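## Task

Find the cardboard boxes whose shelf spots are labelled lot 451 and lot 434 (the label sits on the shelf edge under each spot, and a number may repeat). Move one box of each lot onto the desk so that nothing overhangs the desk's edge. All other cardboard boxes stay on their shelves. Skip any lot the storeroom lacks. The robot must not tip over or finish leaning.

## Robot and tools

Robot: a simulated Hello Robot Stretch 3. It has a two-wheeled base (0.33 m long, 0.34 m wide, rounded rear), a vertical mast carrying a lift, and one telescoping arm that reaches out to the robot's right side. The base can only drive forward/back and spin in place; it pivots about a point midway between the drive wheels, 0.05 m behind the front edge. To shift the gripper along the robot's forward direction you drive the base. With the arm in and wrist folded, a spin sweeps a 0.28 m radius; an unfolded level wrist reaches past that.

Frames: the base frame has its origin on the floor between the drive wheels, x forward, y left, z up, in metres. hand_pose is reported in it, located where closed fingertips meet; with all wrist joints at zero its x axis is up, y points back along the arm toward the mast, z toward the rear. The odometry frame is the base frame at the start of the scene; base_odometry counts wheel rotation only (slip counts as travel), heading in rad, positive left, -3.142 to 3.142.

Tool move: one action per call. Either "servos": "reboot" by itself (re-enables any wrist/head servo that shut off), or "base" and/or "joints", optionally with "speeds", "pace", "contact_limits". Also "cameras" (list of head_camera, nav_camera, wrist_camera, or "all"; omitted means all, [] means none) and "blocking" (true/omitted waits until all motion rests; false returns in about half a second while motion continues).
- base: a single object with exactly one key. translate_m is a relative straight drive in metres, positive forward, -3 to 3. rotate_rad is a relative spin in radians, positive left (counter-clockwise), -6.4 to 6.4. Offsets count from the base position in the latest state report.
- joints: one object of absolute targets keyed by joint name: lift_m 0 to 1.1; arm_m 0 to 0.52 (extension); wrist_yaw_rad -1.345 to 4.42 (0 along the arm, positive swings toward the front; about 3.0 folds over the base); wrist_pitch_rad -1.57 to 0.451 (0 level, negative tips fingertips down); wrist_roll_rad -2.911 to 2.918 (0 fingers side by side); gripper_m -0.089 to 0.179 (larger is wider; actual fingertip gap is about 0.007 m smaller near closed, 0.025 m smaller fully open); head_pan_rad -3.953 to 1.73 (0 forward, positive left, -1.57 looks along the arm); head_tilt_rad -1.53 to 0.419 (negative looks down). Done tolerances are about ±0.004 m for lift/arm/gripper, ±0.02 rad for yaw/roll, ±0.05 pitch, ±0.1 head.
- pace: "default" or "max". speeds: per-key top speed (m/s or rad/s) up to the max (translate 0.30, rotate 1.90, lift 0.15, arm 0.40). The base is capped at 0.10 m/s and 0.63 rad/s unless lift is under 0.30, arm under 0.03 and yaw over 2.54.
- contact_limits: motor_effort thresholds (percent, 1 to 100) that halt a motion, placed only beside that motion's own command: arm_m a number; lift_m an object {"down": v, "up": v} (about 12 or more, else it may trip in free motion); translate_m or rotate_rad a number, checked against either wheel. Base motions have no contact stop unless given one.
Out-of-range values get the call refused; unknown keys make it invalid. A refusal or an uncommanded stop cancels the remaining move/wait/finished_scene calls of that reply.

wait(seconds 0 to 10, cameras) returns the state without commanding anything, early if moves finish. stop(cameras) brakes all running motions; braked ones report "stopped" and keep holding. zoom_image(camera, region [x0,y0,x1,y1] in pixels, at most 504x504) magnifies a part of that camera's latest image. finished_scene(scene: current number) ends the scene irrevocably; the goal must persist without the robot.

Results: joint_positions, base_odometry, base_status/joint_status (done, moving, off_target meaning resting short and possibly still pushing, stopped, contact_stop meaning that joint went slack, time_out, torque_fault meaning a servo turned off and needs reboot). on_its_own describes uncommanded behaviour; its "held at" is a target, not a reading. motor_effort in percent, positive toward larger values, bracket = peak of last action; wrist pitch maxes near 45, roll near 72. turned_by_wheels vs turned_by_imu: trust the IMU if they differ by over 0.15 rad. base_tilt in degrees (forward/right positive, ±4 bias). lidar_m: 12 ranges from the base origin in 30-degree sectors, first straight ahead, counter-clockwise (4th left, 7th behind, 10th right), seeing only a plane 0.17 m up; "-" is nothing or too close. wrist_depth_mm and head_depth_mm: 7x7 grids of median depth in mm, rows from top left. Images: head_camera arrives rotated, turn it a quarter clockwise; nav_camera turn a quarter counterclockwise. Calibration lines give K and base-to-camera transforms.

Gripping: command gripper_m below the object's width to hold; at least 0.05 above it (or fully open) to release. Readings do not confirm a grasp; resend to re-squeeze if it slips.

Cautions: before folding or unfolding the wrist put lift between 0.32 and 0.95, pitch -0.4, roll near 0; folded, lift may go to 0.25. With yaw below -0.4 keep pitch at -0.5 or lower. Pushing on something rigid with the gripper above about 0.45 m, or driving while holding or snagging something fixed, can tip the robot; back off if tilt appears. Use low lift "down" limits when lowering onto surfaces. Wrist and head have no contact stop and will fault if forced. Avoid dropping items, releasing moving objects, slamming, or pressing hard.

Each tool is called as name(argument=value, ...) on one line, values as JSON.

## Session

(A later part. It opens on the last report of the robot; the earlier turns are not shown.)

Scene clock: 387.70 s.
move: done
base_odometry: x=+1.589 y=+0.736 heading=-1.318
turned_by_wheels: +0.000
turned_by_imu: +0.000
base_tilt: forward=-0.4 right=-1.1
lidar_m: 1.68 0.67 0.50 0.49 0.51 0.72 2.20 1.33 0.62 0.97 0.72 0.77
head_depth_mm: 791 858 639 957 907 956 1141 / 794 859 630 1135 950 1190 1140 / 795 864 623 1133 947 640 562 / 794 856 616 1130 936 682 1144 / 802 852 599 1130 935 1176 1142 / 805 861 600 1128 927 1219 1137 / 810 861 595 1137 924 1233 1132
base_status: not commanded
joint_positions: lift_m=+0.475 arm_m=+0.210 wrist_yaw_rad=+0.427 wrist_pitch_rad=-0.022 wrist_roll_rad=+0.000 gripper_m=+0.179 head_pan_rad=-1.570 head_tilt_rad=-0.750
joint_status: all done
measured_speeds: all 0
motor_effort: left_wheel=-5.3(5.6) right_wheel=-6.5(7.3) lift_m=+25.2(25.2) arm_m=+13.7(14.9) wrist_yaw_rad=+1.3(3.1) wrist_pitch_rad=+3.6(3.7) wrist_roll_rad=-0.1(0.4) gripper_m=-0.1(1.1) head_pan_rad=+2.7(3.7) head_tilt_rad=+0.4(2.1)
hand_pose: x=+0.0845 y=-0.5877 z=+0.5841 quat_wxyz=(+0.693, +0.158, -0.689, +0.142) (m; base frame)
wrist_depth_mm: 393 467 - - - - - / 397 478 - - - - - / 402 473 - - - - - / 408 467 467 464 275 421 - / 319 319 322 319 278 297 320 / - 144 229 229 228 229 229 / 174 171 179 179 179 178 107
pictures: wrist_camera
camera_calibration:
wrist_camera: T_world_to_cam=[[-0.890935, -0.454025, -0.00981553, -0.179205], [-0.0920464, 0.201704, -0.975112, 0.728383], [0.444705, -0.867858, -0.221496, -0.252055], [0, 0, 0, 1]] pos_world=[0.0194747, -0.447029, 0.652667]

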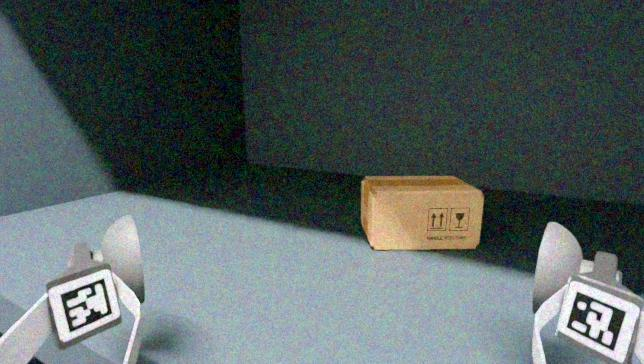

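move(joints={"arm_m":0.378}, contact_limits={"arm_m":35}, cameras=[])

move(joints={"gripper_m":0.055}, cameras=["wrist_camera"])

move(joints={"lift_m":0.56}, cameras=["wrist_camera"])

Scene clock: 398.07 s.
move: done
base_odometry: x=+1.589 y=+0.736 heading=-1.318
turned_by_wheels: +0.000
turned_by_imu: +0.000
base_tilt: forward=-0.3 right=-1.3
lidar_m: 1.68 0.67 0.50 0.49 0.51 0.72 2.21 1.33 0.62 0.97 0.72 0.77
head_depth_mm: 789 859 637 954 903 962 1143 / 790 859 629 1131 955 1188 1135 / 796 864 624 1135 921 666 556 / 797 857 616 1130 807 1230 1151 / 800 854 596 1135 903 1223 1141 / 802 858 599 1136 927 1211 1139 / 808 864 595 1137 921 1233 1133
base_status: not commanded
joint_positions: lift_m=+0.475 arm_m=+0.378 wrist_yaw_rad=+0.427 wrist_pitch_rad=-0.022 wrist_roll_rad=+0.000 gripper_m=+0.179 head_pan_rad=-1.570 head_tilt_rad=-0.750
joint_status: all done
measured_speeds: all 0
motor_effort: left_wheel=-5.0(5.7) right_wheel=-6.7(7.2) lift_m=+28.4(28.9) arm_m=+12.3(14.9) wrist_yaw_rad=+2.0(3.4) wrist_pitch_rad=+3.4(3.7) wrist_roll_rad=-0.2(0.6) gripper_m=+0.9(1.2) head_pan_rad=+2.2(3.2) head_tilt_rad=+0.4(1.7)
contact_limits: arm_m 35 (drawing in: default 31, maximum 55; extending or still: default 40, maximum 69)
hand_pose: x=+0.0845 y=-0.7557 z=+0.5841 quat_wxyz=(+0.693, +0.158, -0.689, +0.142) (m; base frame)
wrist_depth_mm: 386 457 - - - - - / 388 471 - - - - - / 396 468 - - - - - / 405 466 465 - - - - / 318 318 316 183 319 294 - / - 206 139 131 131 228 229 / 163 178 132 133 134 178 107
pictures: none
No camera images: "cameras" was empty.

Scene clock: 399.83 s.
move: done
base_odometry: x=+1.589 y=+0.736 heading=-1.318
turned_by_wheels: +0.000
turned_by_imu: +0.000
base_tilt: forward=-0.3 right=-1.2
lidar_m: 1.68 0.67 0.50 0.49 0.51 0.72 2.20 1.33 0.62 0.97 0.72 0.77
head_depth_mm: 789 857 636 957 903 958 1142 / 795 863 630 1139 949 1188 1132 / 792 861 623 1134 919 669 558 / 797 854 616 1133 804 1235 1154 / 801 853 598 1124 909 1218 1143 / 804 860 599 1134 927 1216 1135 / 807 862 595 1139 920 1234 1135
base_status: not commanded
joint_positions: lift_m=+0.475 arm_m=+0.378 wrist_yaw_rad=+0.427 wrist_pitch_rad=-0.018 wrist_roll_rad=+0.001 gripper_m=+0.056 head_pan_rad=-1.570 head_tilt_rad=-0.750
joint_status: all done
measured_speeds: all 0
motor_effort: left_wheel=-5.5(5.8) right_wheel=-6.5(7.4) lift_m=+25.1(29.6) arm_m=+6.6(12.2) wrist_yaw_rad=+0.8(3.2) wrist_pitch_rad=+2.8(3.6) wrist_roll_rad=-0.3(0.7) gripper_m=-14.1(88.3) head_pan_rad=+2.3(3.0) head_tilt_rad=+0.7(1.4)
contact_limits: arm_m 35 (drawing in: default 31, maximum 55; extending or still: default 40, maximum 69)
hand_pose: x=+0.0846 y=-0.7558 z=+0.5851 quat_wxyz=(+0.692, +0.156, -0.690, +0.143) (m; base frame)
wrist_depth_mm: 388 460 - - - - - / 388 474 - - - - - / 399 468 - - - - - / 406 472 472 - - - - / 323 352 161 186 170 298 277 / 231 231 135 140 134 219 229 / 189 165 140 139 138 165 179
pictures: wrist_camera
camera_calibration:
wrist_camera: T_world_to_cam=[[-0.89094, -0.454004, -0.0102769, -0.255118], [-0.0899133, 0.198538, -0.97596, 0.7612], [0.44513, -0.868598, -0.217707, -0.400615], [0, 0, 0, 1]] pos_world=[0.0194729, -0.614926, 0.653062]

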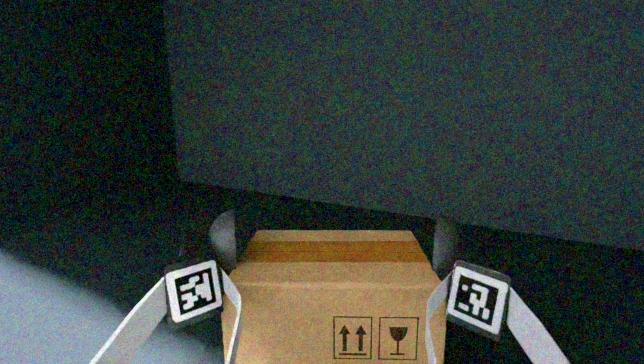

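Scene clock: 401.43 s.
move: done
base_odometry: x=+1.589 y=+0.736 heading=-1.318
turned_by_wheels: +0.000
turned_by_imu: +0.000
base_tilt: forward=-0.3 right=-1.3
lidar_m: 1.68 0.67 0.50 0.49 0.51 0.72 2.20 1.33 0.62 0.97 0.72 0.77
head_depth_mm: 791 859 636 956 905 961 1144 / 792 860 629 1135 957 1102 489 / 795 865 622 1141 686 592 1106 / 798 855 616 1130 745 1231 1148 / 802 856 597 1124 907 1221 1141 / 804 858 599 1131 926 1218 1138 / 807 859 595 1140 922 1234 1131
base_status: not commanded
joint_positions: lift_m=+0.560 arm_m=+0.378 wrist_yaw_rad=+0.427 wrist_pitch_rad=-0.025 wrist_roll_rad=+0.001 gripper_m=+0.056 head_pan_rad=-1.570 head_tilt_rad=-0.750
joint_status: all done
measured_speeds: all 0
motor_effort: left_wheel=-5.1(5.7) right_wheel=-6.2(7.2) lift_m=+31.4(33.4) arm_m=+2.1(7.2) wrist_yaw_rad=+1.0(3.4) wrist_pitch_rad=+4.2(4.3) wrist_roll_rad=-0.5(0.7) gripper_m=-13.9(14.2) head_pan_rad=+2.1(2.9) head_tilt_rad=+0.2(1.1)
contact_limits: arm_m 35 (drawing in: default 31, maximum 55; extending or still: default 40, maximum 69)
hand_pose: x=+0.0845 y=-0.7556 z=+0.6681 quat_wxyz=(+0.693, +0.159, -0.689, +0.141) (m; base frame)
wrist_depth_mm: 387 451 - - - - - / 383 471 - - - - - / 398 468 - - - - - / 403 480 - - - - - / 410 477 156 172 160 - - / 390 392 136 140 134 - - / 318 279 140 139 138 278 291
pictures: wrist_camera
camera_calibration:
wrist_camera: T_world_to_cam=[[-0.890936, -0.454006, -0.0105813, -0.254032], [-0.093062, 0.205331, -0.974258, 0.84642], [0.444491, -0.867017, -0.225187, -0.376007], [0, 0, 0, 1]] pos_world=[0.0195755, -0.615132, 0.737272]

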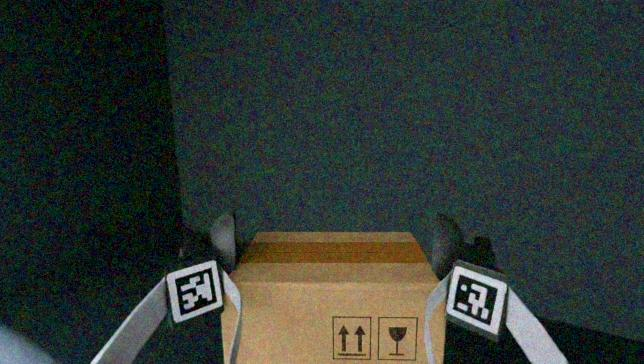

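move(joints={"arm_m":0.0,"lift_m":0.7}, cameras=[], pace="max")

move(base={"translate_m":-1.0}, joints={"wrist_yaw_rad":0.0,"lift_m":0.75}, cameras=[])

move(base={"translate_m":-0.92}, cameras=[])

move(base={"rotate_rad":1.571}, cameras=["nav_camera"])

move(base={"translate_m":-0.92}, cameras=[])

move(base={"translate_m":-0.91}, cameras=[])

move(base={"rotate_rad":-1.571}, joints={"head_pan_rad":-1.57,"head_tilt_rad":-0.4}, cameras=["nav_camera"])

move(base={"translate_m":0.9}, cameras=[])

move(base={"translate_m":0.85}, cameras=["nav_camera","head_camera"])

Scene clock: 433.77 s.
move: done
base_odometry: x=+1.589 y=+0.736 heading=-1.318
turned_by_wheels: +0.000
turned_by_imu: +0.000
base_tilt: forward=-0.4 right=-1.3
lidar_m: 1.68 0.67 0.50 0.49 0.51 0.72 2.21 1.33 0.62 0.97 0.72 0.77
head_depth_mm: 790 860 637 952 905 959 1121 / 792 861 629 1139 955 1189 334 / 795 863 623 1144 947 1231 353 / 799 855 615 1127 936 1205 399 / 801 857 597 1128 932 1169 414 / 803 857 601 1136 923 1166 1133 / 811 865 596 1144 920 1238 1127
base_status: not commanded
joint_positions: lift_m=+0.700 arm_m=+0.001 wrist_yaw_rad=+0.427 wrist_pitch_rad=-0.027 wrist_roll_rad=+0.001 gripper_m=+0.056 head_pan_rad=-1.570 head_tilt_rad=-0.750
joint_status: all done
measured_speeds: all 0
motor_effort: left_wheel=-4.9(5.6) right_wheel=-6.3(7.0) lift_m=+24.3(35.2) arm_m=-13.2(14.9) wrist_yaw_rad=+1.6(3.9) wrist_pitch_rad=+4.4(4.5) wrist_roll_rad=-0.3(0.7) gripper_m=-13.6(14.4) head_pan_rad=+2.1(2.8) head_tilt_rad=+0.0(1.0)
hand_pose: x=+0.0845 y=-0.3781 z=+0.8078 quat_wxyz=(+0.693, +0.159, -0.689, +0.140) (m; base frame)
wrist_depth_mm: - 439 391 390 390 388 390 / - 475 - - - - - / - 489 - - - - - / - 502 - - - - - / - 517 156 173 160 - - / - - 136 141 134 122 - / - 521 140 139 137 471 514
pictures: none
No camera images: "cameras" was empty.

Scene clock: 444.90 s.
move: done
base_odometry: x=+1.339 y=+1.705 heading=-1.318
turned_by_wheels: +0.000
turned_by_imu: -0.001
base_tilt: forward=-0.3 right=-1.3
lidar_m: 1.80 0.72 0.54 0.52 0.55 0.77 1.33 1.39 0.56 0.94 0.76 0.74
head_depth_mm: 764 811 638 751 782 927 302 / 763 831 632 1074 950 925 298 / 768 830 624 1099 895 841 299 / 769 834 617 1093 555 365 304 / 771 839 610 1108 878 1186 1120 / 774 828 603 1116 926 1190 1121 / 779 830 596 1105 923 1183 1110
base_status: done
joint_positions: lift_m=+0.750 arm_m=+0.001 wrist_yaw_rad=+0.003 wrist_pitch_rad=-0.027 wrist_roll_rad=+0.001 gripper_m=+0.056 head_pan_rad=-1.570 head_tilt_rad=-0.750
joint_status: all done
measured_speeds: all 0
motor_effort: left_wheel=-2.0(10.3) right_wheel=-10.0(14.4) lift_m=+25.0(33.1) arm_m=-0.4(13.1) wrist_yaw_rad=-3.8(6.5) wrist_pitch_rad=+4.4(4.6) wrist_roll_rad=-0.5(0.8) gripper_m=-13.0(14.5) head_pan_rad=+2.1(3.0) head_tilt_rad=-1.9(2.2)
hand_pose: x=-0.0207 y=-0.4011 z=+0.8578 quat_wxyz=(+0.707, +0.011, -0.707, -0.009) (m; base frame)
wrist_depth_mm: 238 229 229 225 219 216 211 / - - - - - 259 260 / - - - - - 656 - / - - - - - - - / - - 156 173 160 - - / - - 136 140 134 - - / - - 140 139 137 121 -
pictures: none
No camera images: "cameras" was empty.

Scene clock: 455.23 s.
move: done
base_odometry: x=+1.109 y=+2.595 heading=-1.318
turned_by_wheels: +0.000
turned_by_imu: +0.000
base_tilt: forward=-0.3 right=-1.2
lidar_m: 1.90 0.76 0.57 0.55 0.58 0.43 0.42 0.44 0.62 1.88 0.82 0.75
head_depth_mm: 1356 1298 1263 1219 1179 1145 302 / 2174 2019 1918 1798 1548 1347 298 / 2683 2960 2644 1996 1516 1321 298 / 2644 3019 2610 1989 555 365 304 / 2706 3017 2580 1961 1538 1321 1145 / 2692 3005 2581 1961 1570 1322 1134 / 2663 2993 2548 1939 1566 1307 1133
base_status: done
joint_positions: lift_m=+0.750 arm_m=+0.001 wrist_yaw_rad=+0.003 wrist_pitch_rad=-0.027 wrist_roll_rad=+0.001 gripper_m=+0.056 head_pan_rad=-1.570 head_tilt_rad=-0.750
joint_status: not commanded
measured_speeds: all 0
motor_effort: left_wheel=-5.0(10.4) right_wheel=-6.5(15.0) lift_m=+25.4(26.3) arm_m=+11.6(12.0) wrist_yaw_rad=-3.7(4.7) wrist_pitch_rad=+4.5(4.6) wrist_roll_rad=-0.6(0.8) gripper_m=-13.9(14.4) head_pan_rad=+1.1(2.2) head_tilt_rad=-2.6(3.2)
hand_pose: x=-0.0207 y=-0.4011 z=+0.8578 quat_wxyz=(+0.707, +0.011, -0.707, -0.009) (m; base frame)
wrist_depth_mm: - - - - - - 557 / - - - - - - 555 / - - - - - - 552 / - - - - - - 550 / - - 162 188 172 - 573 / - - 136 140 134 - 566 / - - 140 139 137 119 568
pictures: none
No camera images: "cameras" was empty.

Scene clock: 458.83 s.
move: done
base_odometry: x=+1.109 y=+2.595 heading=+0.252
turned_by_wheels: +1.571
turned_by_imu: +1.545
base_tilt: forward=-0.1 right=-1.0
lidar_m: 0.55 0.58 0.43 0.42 0.44 0.61 1.78 0.83 0.75 2.01 0.77 0.57
head_depth_mm: 1672 1428 1511 1720 1536 1286 302 / 2589 2200 2383 1837 1613 1351 298 / 3599 3644 2663 1997 1515 1313 298 / 3627 3893 2630 1971 555 365 304 / 3510 3547 2615 1965 1533 1331 1137 / 2181 2267 2302 1947 1574 1315 1139 / 1498 1533 1580 1624 1514 1313 1132
base_status: done
joint_positions: lift_m=+0.750 arm_m=+0.001 wrist_yaw_rad=+0.002 wrist_pitch_rad=-0.027 wrist_roll_rad=+0.001 gripper_m=+0.056 head_pan_rad=-1.570 head_tilt_rad=-0.750
joint_status: not commanded
measured_speeds: all 0
motor_effort: left_wheel=-9.1(12.8) right_wheel=+9.0(13.6) lift_m=+25.8(26.5) arm_m=+3.9(12.5) wrist_yaw_rad=-2.7(4.3) wrist_pitch_rad=+4.4(4.5) wrist_roll_rad=-0.6(0.8) gripper_m=-13.3(14.4) head_pan_rad=+0.8(2.0) head_tilt_rad=-2.7(3.7)
hand_pose: x=-0.0208 y=-0.4011 z=+0.8578 quat_wxyz=(+0.707, +0.011, -0.707, -0.009) (m; base frame)
wrist_depth_mm: - - - - - - - / - - - - - - - / - - - - - - - / - - - - - - - / - - 162 189 172 - - / - - 136 141 134 758 - / - - 140 139 138 - -
pictures: nav_camera (sideways)
camera_calibration:
nav_camera: T_world_to_cam=[[0.0176554, -0.661899, 0.749385, -0.931872], [-0.999786, -0.0197784, 0.00608544, 0.0483103], [0.0107937, -0.749332, -0.662107, 0.814723], [0, 0, 0, 1]] pos_world=[0.0559587, -0.00535143, 1.23747]

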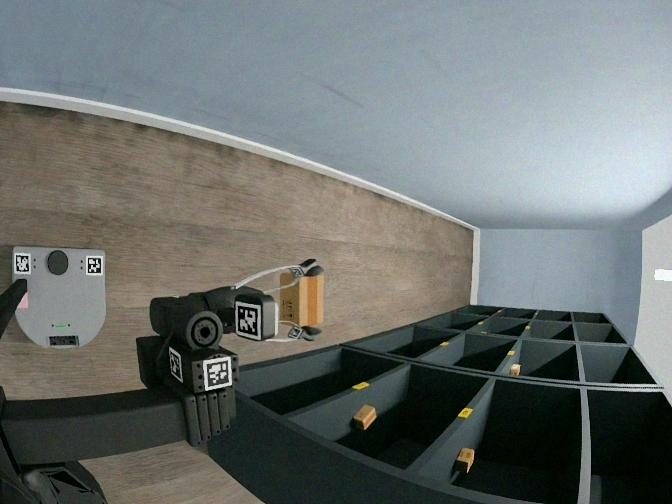

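Scene clock: 469.17 s.
move: done
base_odometry: x=+0.219 y=+2.366 heading=+0.253
turned_by_wheels: +0.000
turned_by_imu: +0.000
base_tilt: forward=-0.3 right=-1.2
lidar_m: 1.46 0.61 0.45 0.44 0.46 0.64 1.85 2.07 2.87 0.58 0.60 1.51
head_depth_mm: 3378 3795 2722 2026 1635 1351 302 / 3440 3611 2694 2025 1614 1349 298 / 3574 3714 2630 1989 1525 1308 298 / 472 544 627 1839 554 365 304 / 465 525 602 704 804 1072 1143 / 467 525 603 706 853 1079 1140 / 467 527 603 711 857 1082 1130
base_status: done
joint_positions: lift_m=+0.750 arm_m=+0.001 wrist_yaw_rad=+0.002 wrist_pitch_rad=-0.027 wrist_roll_rad=+0.001 gripper_m=+0.056 head_pan_rad=-1.570 head_tilt_rad=-0.750
joint_status: not commanded
measured_speeds: all 0
motor_effort: left_wheel=-3.7(13.1) right_wheel=-8.2(11.4) lift_m=+27.3(27.5) arm_m=-12.7(13.6) wrist_yaw_rad=-3.0(4.4) wrist_pitch_rad=+4.4(4.6) wrist_roll_rad=-0.6(0.7) gripper_m=-13.7(14.3) head_pan_rad=+0.7(1.7) head_tilt_rad=-4.1(5.0)
hand_pose: x=-0.0208 y=-0.4011 z=+0.8578 quat_wxyz=(+0.707, +0.011, -0.707, -0.009) (m; base frame)
wrist_depth_mm: - - - 526 - - - / - - - 575 - - - / - - - - - - - / - - - - - - - / - - 156 186 172 - - / - - 136 140 134 - - / - - 140 138 138 - -
pictures: none
No camera images: "cameras" was empty.

Scene clock: 479.40 s.
move: done
base_odometry: x=-0.663 y=+2.138 heading=+0.253
turned_by_wheels: +0.000
turned_by_imu: +0.000
base_tilt: forward=-0.3 right=-1.3
lidar_m: 1.65 0.63 0.47 0.46 0.47 0.66 1.38 1.33 1.34 3.28 1.26 1.07
head_depth_mm: 3509 3319 2718 2035 1631 1361 302 / 3497 3695 2694 2030 1615 1351 298 / 3524 3743 2642 2007 1529 1313 298 / 3482 3645 2625 1992 556 365 304 / 3502 3611 2599 1967 1543 1328 1144 / 3333 3384 2590 1942 1565 1317 1137 / 2446 2506 2398 1929 1562 1318 1131
base_status: done
joint_positions: lift_m=+0.750 arm_m=+0.001 wrist_yaw_rad=+0.002 wrist_pitch_rad=-0.027 wrist_roll_rad=+0.001 gripper_m=+0.056 head_pan_rad=-1.570 head_tilt_rad=-0.750
joint_status: not commanded
measured_speeds: all 0
motor_effort: left_wheel=-4.0(12.6) right_wheel=-7.5(12.1) lift_m=+27.3(28.5) arm_m=-12.1(13.1) wrist_yaw_rad=-2.6(4.5) wrist_pitch_rad=+4.4(4.6) wrist_roll_rad=-0.3(0.8) gripper_m=-14.0(14.5) head_pan_rad=+0.4(1.5) head_tilt_rad=-5.5(6.2)
hand_pose: x=-0.0208 y=-0.4011 z=+0.8578 quat_wxyz=(+0.707, +0.011, -0.707, -0.009) (m; base frame)
wrist_depth_mm: - - - - - - - / - - - - - - - / - - - - - - - / - - - - - - - / - - 162 189 172 - - / - - 136 141 134 - - / - - 141 139 137 - -
pictures: none
No camera images: "cameras" was empty.

Scene clock: 483.00 s.
move: done
base_odometry: x=-0.663 y=+2.138 heading=-1.318
turned_by_wheels: -1.571
turned_by_imu: -1.545
base_tilt: forward=-0.3 right=-1.2
lidar_m: 3.10 1.24 1.07 1.58 0.62 0.47 0.46 0.48 0.67 1.38 1.33 1.36
head_depth_mm: 1152 1222 1292 1348 1323 1290 1259 / 1159 1225 1308 1407 1517 1610 1423 / 1155 1229 1313 1414 1529 1624 508 / 1159 1233 1305 1411 1537 1629 487 / 1156 1242 1322 1421 1531 1643 1283 / 1166 1237 1322 1422 1534 1638 1391 / 1164 1243 1325 1416 1537 1639 1388
base_status: done
joint_positions: lift_m=+0.750 arm_m=+0.001 wrist_yaw_rad=+0.002 wrist_pitch_rad=-0.027 wrist_roll_rad=+0.001 gripper_m=+0.056 head_pan_rad=-1.570 head_tilt_rad=-0.398
joint_status: all done
measured_speeds: all 0
motor_effort: left_wheel=+8.6(11.8) right_wheel=-9.8(13.8) lift_m=+28.5(28.7) arm_m=-12.0(13.6) wrist_yaw_rad=-2.9(4.0) wrist_pitch_rad=+4.4(4.5) wrist_roll_rad=-0.3(0.7) gripper_m=-13.9(14.2) head_pan_rad=-0.4(2.2) head_tilt_rad=-1.0(7.3)
hand_pose: x=-0.0208 y=-0.4011 z=+0.8578 quat_wxyz=(+0.707, +0.011, -0.707, -0.009) (m; base frame)
wrist_depth_mm: - - - - - - 601 / - - - - - - 595 / - - - - - - 569 / - - - - - - 596 / - - 162 189 172 - 599 / - - 136 140 133 - 581 / - - 140 139 137 121 592
pictures: nav_camera (sideways)
camera_calibration:
nav_camera: T_world_to_cam=[[0.0173448, -0.362557, 0.9318, -1.16977], [-0.99979, -0.0164448, 0.0122118, 0.0404132], [0.0108958, -0.931817, -0.362766, 0.425361], [0, 0, 0, 1]] pos_world=[0.0560594, -0.0270846, 1.2438]

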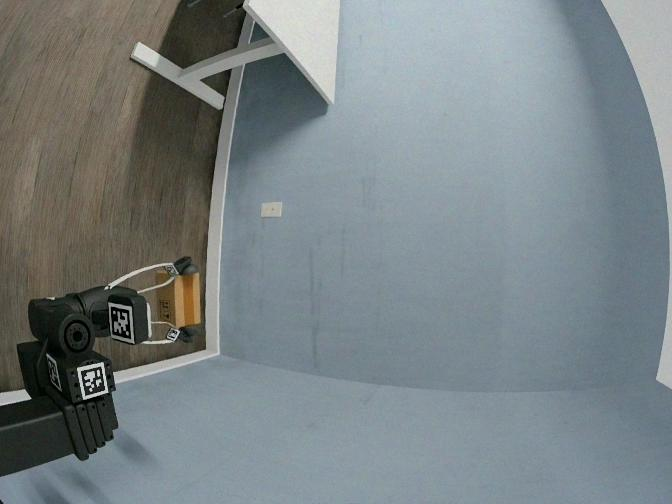

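Scene clock: 493.13 s.
move: done
base_odometry: x=-0.437 y=+1.267 heading=-1.318
turned_by_wheels: +0.000
turned_by_imu: +0.000
base_tilt: forward=-0.4 right=-1.1
lidar_m: 2.93 1.20 0.90 0.87 0.92 1.39 1.35 1.41 1.45 0.96 1.07 1.62
head_depth_mm: 1181 1255 1338 1428 1548 1659 1424 / 1181 1258 1341 1428 1560 1670 1428 / 1184 1261 1342 1450 1561 1662 502 / 1182 1262 1355 1435 1088 798 487 / 1189 1263 1349 1438 1079 823 1210 / 1191 1268 1359 1443 1071 819 1396 / 1195 1265 1350 1431 1061 819 1390
base_status: done
joint_positions: lift_m=+0.750 arm_m=+0.001 wrist_yaw_rad=+0.002 wrist_pitch_rad=-0.027 wrist_roll_rad=+0.001 gripper_m=+0.056 head_pan_rad=-1.570 head_tilt_rad=-0.400
joint_status: not commanded
measured_speeds: all 0
motor_effort: left_wheel=+2.9(12.6) right_wheel=+6.2(10.1) lift_m=+29.0(29.8) arm_m=-4.2(12.9) wrist_yaw_rad=-3.1(4.4) wrist_pitch_rad=+4.4(4.6) wrist_roll_rad=-0.5(0.8) gripper_m=-13.8(14.4) head_pan_rad=-0.6(1.0) head_tilt_rad=-4.3(5.2)
hand_pose: x=-0.0208 y=-0.4011 z=+0.8578 quat_wxyz=(+0.707, +0.011, -0.707, -0.009) (m; base frame)
wrist_depth_mm: - - - - - - - / - - - - - - - / - - - - - - - / - - - - - - - / - - 156 173 172 - - / - - 136 140 134 - - / - - 140 139 138 - -
pictures: none
No camera images: "cameras" was empty.

Scene clock: 502.77 s.
move: done
base_odometry: x=-0.225 y=+0.444 heading=-1.318
turned_by_wheels: +0.000
turned_by_imu: -0.001
base_tilt: forward=-0.3 right=-1.2
lidar_m: 2.09 1.16 0.87 0.85 0.89 1.25 2.19 1.98 0.94 0.78 1.09 2.08
head_depth_mm: 1204 1287 1367 1445 1116 850 1431 / 1206 1284 1369 1454 1109 844 1383 / 1206 1284 1370 1462 1095 834 503 / 1212 1285 1373 1453 1088 861 486 / 1212 1284 1371 1446 1078 861 1280 / 1215 1289 1378 1452 1071 855 1394 / 1212 1290 1381 1458 1061 850 1310
base_status: done
joint_positions: lift_m=+0.750 arm_m=+0.001 wrist_yaw_rad=+0.002 wrist_pitch_rad=-0.027 wrist_roll_rad=+0.001 gripper_m=+0.056 head_pan_rad=-1.570 head_tilt_rad=-0.400
joint_status: not commanded
measured_speeds: all 0
motor_effort: left_wheel=+6.8(11.8) right_wheel=+2.0(11.2) lift_m=+30.0(30.5) arm_m=+2.6(4.9) wrist_yaw_rad=-2.3(4.4) wrist_pitch_rad=+4.5(4.5) wrist_roll_rad=-0.4(0.8) gripper_m=-13.8(14.3) head_pan_rad=-0.4(1.0) head_tilt_rad=-4.0(4.8)
hand_pose: x=-0.0208 y=-0.4011 z=+0.8578 quat_wxyz=(+0.707, +0.011, -0.707, -0.009) (m; base frame)
wrist_depth_mm: - - - - - - - / - - - - - - - / - - - - - - - / - - - - - - - / - 515 155 173 160 - - / - - 136 140 134 125 - / - 920 140 138 138 - -
pictures: head_camera (sideways), nav_camera (sideways)
camera_calibration:
head_camera: T_world_to_cam=[[-0.0466093, 0.340195, -0.939199, 1.23806], [0.997511, -0.0339552, -0.0618023, 0.0739791], [-0.0529155, -0.939742, -0.337765, 0.39556], [0, 0, 0, 1]] pos_world=[0.00484121, -0.0469444, 1.30096]
nav_camera: T_world_to_cam=[[0.0173737, -0.364944, 0.930867, -1.16853], [-0.99979, -0.0164864, 0.0121966, 0.0404341], [0.0108956, -0.930884, -0.365153, 0.428413], [0, 0, 0, 1]] pos_world=[0.0560594, -0.0269779, 1.24369]

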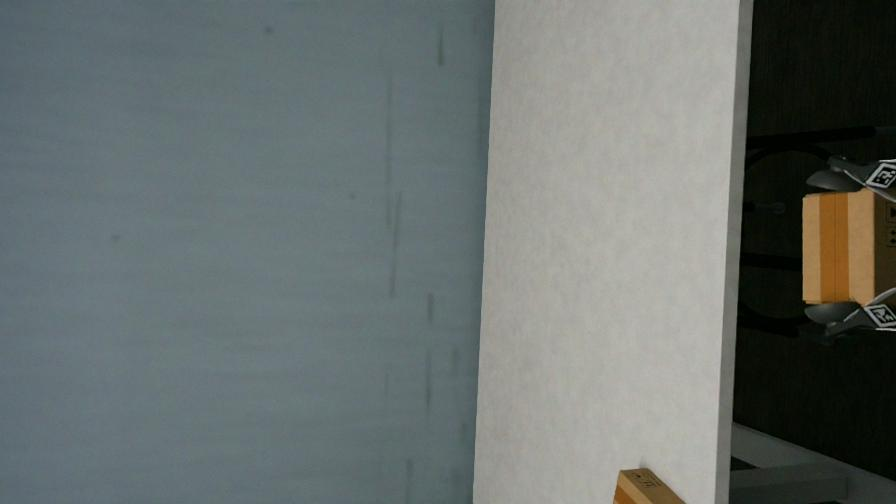

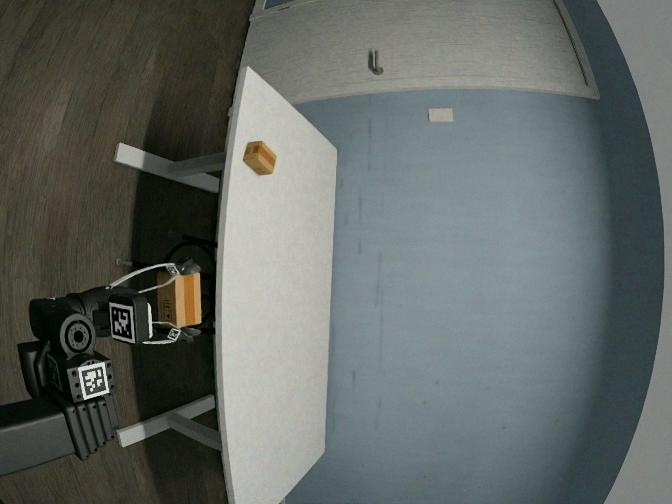

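move(joints={"arm_m":0.34}, cameras=[], pace="max")

move(joints={"lift_m":0.69}, cameras=[])

move(joints={"lift_m":0.645}, speeds={"lift_m":0.03}, contact_limits={"lift_m":{"down":14}}, cameras=["wrist_camera","head_camera"])

Scene clock: 513.70 s.
move: done
base_odometry: x=-0.225 y=+0.444 heading=-1.318
turned_by_wheels: +0.000
turned_by_imu: +0.000
base_tilt: forward=-0.3 right=-1.2
lidar_m: 2.09 1.16 0.87 0.85 0.89 1.25 2.19 1.98 0.95 0.78 1.09 2.08
head_depth_mm: 1205 1282 1371 1451 1112 847 1420 / 1203 1288 1372 1447 1102 531 381 / 1210 1286 1374 1457 1098 507 1339 / 1205 1283 1369 1462 1088 535 1330 / 1219 1288 1376 1450 1080 860 1375 / 1215 1295 1375 1447 1070 855 1390 / 1219 1299 1389 1461 1062 846 1310
base_status: not commanded
joint_positions: lift_m=+0.750 arm_m=+0.340 wrist_yaw_rad=+0.002 wrist_pitch_rad=-0.027 wrist_roll_rad=+0.001 gripper_m=+0.056 head_pan_rad=-1.570 head_tilt_rad=-0.400
joint_status: all done
measured_speeds: all 0
motor_effort: left_wheel=+6.7(7.6) right_wheel=+2.9(2.9) lift_m=+30.4(31.1) arm_m=+13.4(15.3) wrist_yaw_rad=-2.1(4.5) wrist_pitch_rad=+4.6(4.6) wrist_roll_rad=-0.5(0.8) gripper_m=-13.5(14.2) head_pan_rad=-0.9(1.2) head_tilt_rad=-3.9(4.4)
hand_pose: x=-0.0208 y=-0.7405 z=+0.8578 quat_wxyz=(+0.707, +0.011, -0.707, -0.009) (m; base frame)
wrist_depth_mm: - - - - - - - / - - - - - - - / - - - - - - - / - - - - - - - / - - 156 173 160 - - / - - 136 140 134 - - / - - 140 139 137 110 -
pictures: none
No camera images: "cameras" was empty.

Scene clock: 515.07 s.
move: done
base_odometry: x=-0.225 y=+0.444 heading=-1.318
turned_by_wheels: +0.000
turned_by_imu: +0.000
base_tilt: forward=-0.3 right=-1.1
lidar_m: 2.09 1.17 0.87 0.85 0.89 1.24 2.19 1.98 0.94 0.79 1.09 2.08
head_depth_mm: 1204 1273 1365 1451 1116 847 1418 / 1200 1281 1366 1451 1107 840 462 / 1208 1280 1371 1465 1094 553 532 / 1209 1286 1369 1459 1081 625 1075 / 1212 1291 1376 1452 1078 861 1366 / 1215 1290 1380 1449 1069 853 1386 / 1220 1300 1386 1455 1059 847 1312
base_status: not commanded
joint_positions: lift_m=+0.690 arm_m=+0.340 wrist_yaw_rad=+0.002 wrist_pitch_rad=-0.027 wrist_roll_rad=+0.001 gripper_m=+0.056 head_pan_rad=-1.570 head_tilt_rad=-0.400
joint_status: all done
measured_speeds: all 0
motor_effort: left_wheel=+7.6(7.6) right_wheel=+1.8(2.5) lift_m=+25.4(29.9) arm_m=+13.4(13.7) wrist_yaw_rad=-2.0(3.7) wrist_pitch_rad=+4.4(4.6) wrist_roll_rad=-0.4(0.6) gripper_m=-13.7(14.2) head_pan_rad=-1.2(1.3) head_tilt_rad=-3.1(3.6)
hand_pose: x=-0.0208 y=-0.7405 z=+0.7978 quat_wxyz=(+0.707, +0.011, -0.707, -0.009) (m; base frame)
wrist_depth_mm: - - - - - - - / - - - - - - - / - - - - - - - / - - - - - - - / - - 156 173 160 - - / - - 136 140 134 - - / - - 140 139 137 110 -
pictures: none
No camera images: "cameras" was empty.

Scene clock: 517.00 s.
move: done
base_odometry: x=-0.225 y=+0.444 heading=-1.318
turned_by_wheels: +0.000
turned_by_imu: +0.000
base_tilt: forward=-0.4 right=-1.1
lidar_m: 2.09 1.16 0.87 0.85 0.89 1.24 2.19 1.98 0.94 0.78 1.09 2.08
head_depth_mm: 1206 1279 1368 1442 1113 848 1421 / 1206 1291 1356 1456 1109 843 1346 / 1202 1280 1369 1459 1097 802 541 / 1213 1282 1377 1452 1089 646 574 / 1209 1295 1387 1459 1082 857 1388 / 1219 1294 1389 1445 1070 856 1396 / 1220 1300 1390 1451 1060 847 1308
base_status: not commanded
joint_positions: lift_m=+0.645 arm_m=+0.340 wrist_yaw_rad=+0.002 wrist_pitch_rad=+0.042 wrist_roll_rad=+0.009 gripper_m=+0.056 head_pan_rad=-1.570 head_tilt_rad=-0.400
joint_status: all done
measured_speeds: all 0
motor_effort: left_wheel=+6.5(7.5) right_wheel=+1.9(3.2) lift_m=+17.6(26.9) arm_m=+11.6(12.7) wrist_yaw_rad=-1.9(3.9) wrist_pitch_rad=-8.2(8.6) wrist_roll_rad=-2.8(3.3) gripper_m=-13.3(14.3) head_pan_rad=-1.4(1.5) head_tilt_rad=-2.3(3.0)
contact_limits: lift_m down 14 (down: maximum 72; up: maximum 65)
hand_pose: x=-0.0209 y=-0.7420 z=+0.7704 quat_wxyz=(+0.704, -0.014, -0.710, +0.015) (m; base frame)
wrist_depth_mm: - - - - - - - / - - - - - - - / - - - - - - - / - - - - - - - / - - 152 162 159 - - / - - 136 139 134 - - / - - 139 139 137 110 -
pictures: head_camera (sideways), wrist_camera
camera_calibration:
head_camera: T_world_to_cam=[[-0.0465912, 0.340613, -0.939049, 1.23779], [0.997511, -0.0339359, -0.0618011, 0.0739723], [-0.0529177, -0.939591, -0.338184, 0.396079], [0, 0, 0, 1]] pos_world=[0.00484126, -0.0469427, 1.30086]
wrist_camera: T_world_to_cam=[[-0.998777, -0.0468745, -0.0157411, -0.0369497], [0.00808851, 0.159175, -0.987217, 0.911383], [0.0487809, -0.986137, -0.158602, -0.442368], [0, 0, 0, 1]] pos_world=[-0.0226972, -0.583037, 0.828991]

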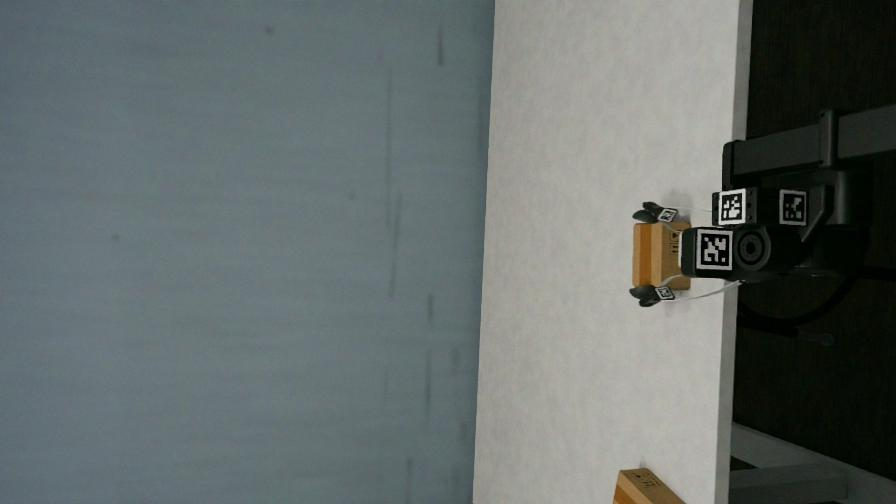

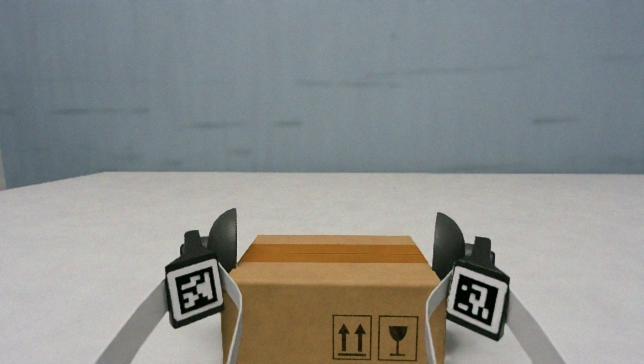

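move(joints={"gripper_m":0.179}, cameras=[])

move(joints={"arm_m":0.1}, cameras=["head_camera"])

finished_scene(scene=2)

Scene clock: 532.43 s.
move: done
base_odometry: x=-0.225 y=+0.444 heading=-1.318
turned_by_wheels: +0.000
turned_by_imu: +0.000
base_tilt: forward=-0.3 right=-1.2
lidar_m: 2.08 1.16 0.87 0.85 0.89 1.24 2.19 1.97 0.95 0.78 1.09 2.08
head_depth_mm: 1204 1273 1364 1442 1115 849 1427 / 1208 1276 1376 1456 1104 843 1346 / 1205 1279 1367 1460 1096 807 541 / 1210 1281 1374 1456 1090 662 569 / 1212 1292 1374 1455 1078 826 1376 / 1211 1285 1379 1451 1066 854 1389 / 1218 1304 1383 1459 1062 847 1318
base_status: not commanded
joint_positions: lift_m=+0.645 arm_m=+0.340 wrist_yaw_rad=+0.001 wrist_pitch_rad=-0.015 wrist_roll_rad=+0.005 gripper_m=+0.179 head_pan_rad=-1.570 head_tilt_rad=-0.400
joint_status: all done
measured_speeds: all 0
motor_effort: left_wheel=+7.2(7.5) right_wheel=+2.1(2.8) lift_m=+30.7(31.5) arm_m=+9.0(10.3) wrist_yaw_rad=-1.9(2.9) wrist_pitch_rad=+2.2(8.3) wrist_roll_rad=-1.9(3.3) gripper_m=+0.5(84.0) head_pan_rad=-1.3(1.8) head_tilt_rad=-0.6(1.9)
contact_limits: lift_m down 14 (down: maximum 72; up: maximum 65)
hand_pose: x=-0.0211 y=-0.7408 z=+0.7558 quat_wxyz=(+0.705, +0.006, -0.709, -0.005) (m; base frame)
wrist_depth_mm: - - - - - - - / - - - - - - - / - - - - - - - / - - - - - - - / - 142 143 143 155 - - / - 126 137 135 134 - - / - - 142 140 138 - 105
pictures: none
No camera images: "cameras" was empty.

Scene clock: 535.43 s.
move: done
base_odometry: x=-0.225 y=+0.444 heading=-1.318
turned_by_wheels: +0.000
turned_by_imu: +0.000
base_tilt: forward=-0.4 right=-1.1
lidar_m: 2.08 1.16 0.87 0.85 0.89 1.25 2.19 1.97 0.95 0.78 1.09 2.08
head_depth_mm: 1201 1280 1364 1448 1113 850 1430 / 1202 1288 1368 1450 1103 846 1388 / 1210 1290 1368 1459 1099 835 1370 / 1206 1287 1372 1466 1084 814 1375 / 1209 1293 1378 1450 1076 861 1353 / 1222 1297 1378 1452 1067 855 1398 / 1215 1293 1381 1458 1060 851 1320
base_status: not commanded
joint_positions: lift_m=+0.645 arm_m=+0.100 wrist_yaw_rad=+0.001 wrist_pitch_rad=-0.015 wrist_roll_rad=+0.005 gripper_m=+0.179 head_pan_rad=-1.570 head_tilt_rad=-0.400
joint_status: all done
measured_speeds: all 0
motor_effort: left_wheel=+7.0(7.5) right_wheel=+2.1(3.0) lift_m=+23.1(31.3) arm_m=-12.6(14.6) wrist_yaw_rad=-1.9(3.2) wrist_pitch_rad=+2.4(2.5) wrist_roll_rad=-1.8(2.1) gripper_m=+0.9(1.2) head_pan_rad=-1.3(1.7) head_tilt_rad=-0.1(1.1)
contact_limits: lift_m down 14 (down: maximum 72; up: maximum 65)
hand_pose: x=-0.0211 y=-0.5008 z=+0.7557 quat_wxyz=(+0.706, +0.006, -0.709, -0.005) (m; base frame)
wrist_depth_mm: - - - - - - - / - - - - - - - / - - - - - - - / 396 - - 371 - - - / - 145 - - - - - / 123 141 - 617 621 - - / - - - - - - 105
pictures: head_camera (sideways)
camera_calibration:
head_camera: T_world_to_cam=[[-0.0465912, 0.340613, -0.939049, 1.23779], [0.997511, -0.0339359, -0.0618011, 0.0739723], [-0.0529177, -0.939591, -0.338184, 0.396079], [0, 0, 0, 1]] pos_world=[0.00484126, -0.0469427, 1.30086]

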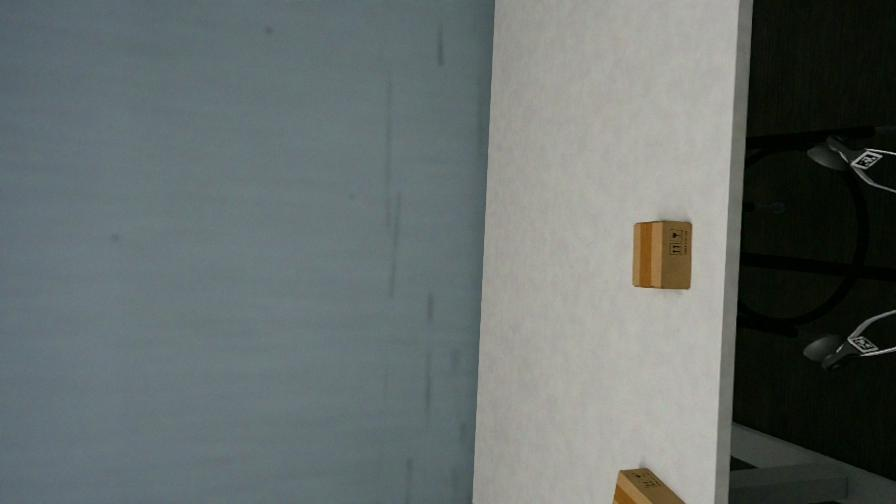

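The scene is finished: the task was done.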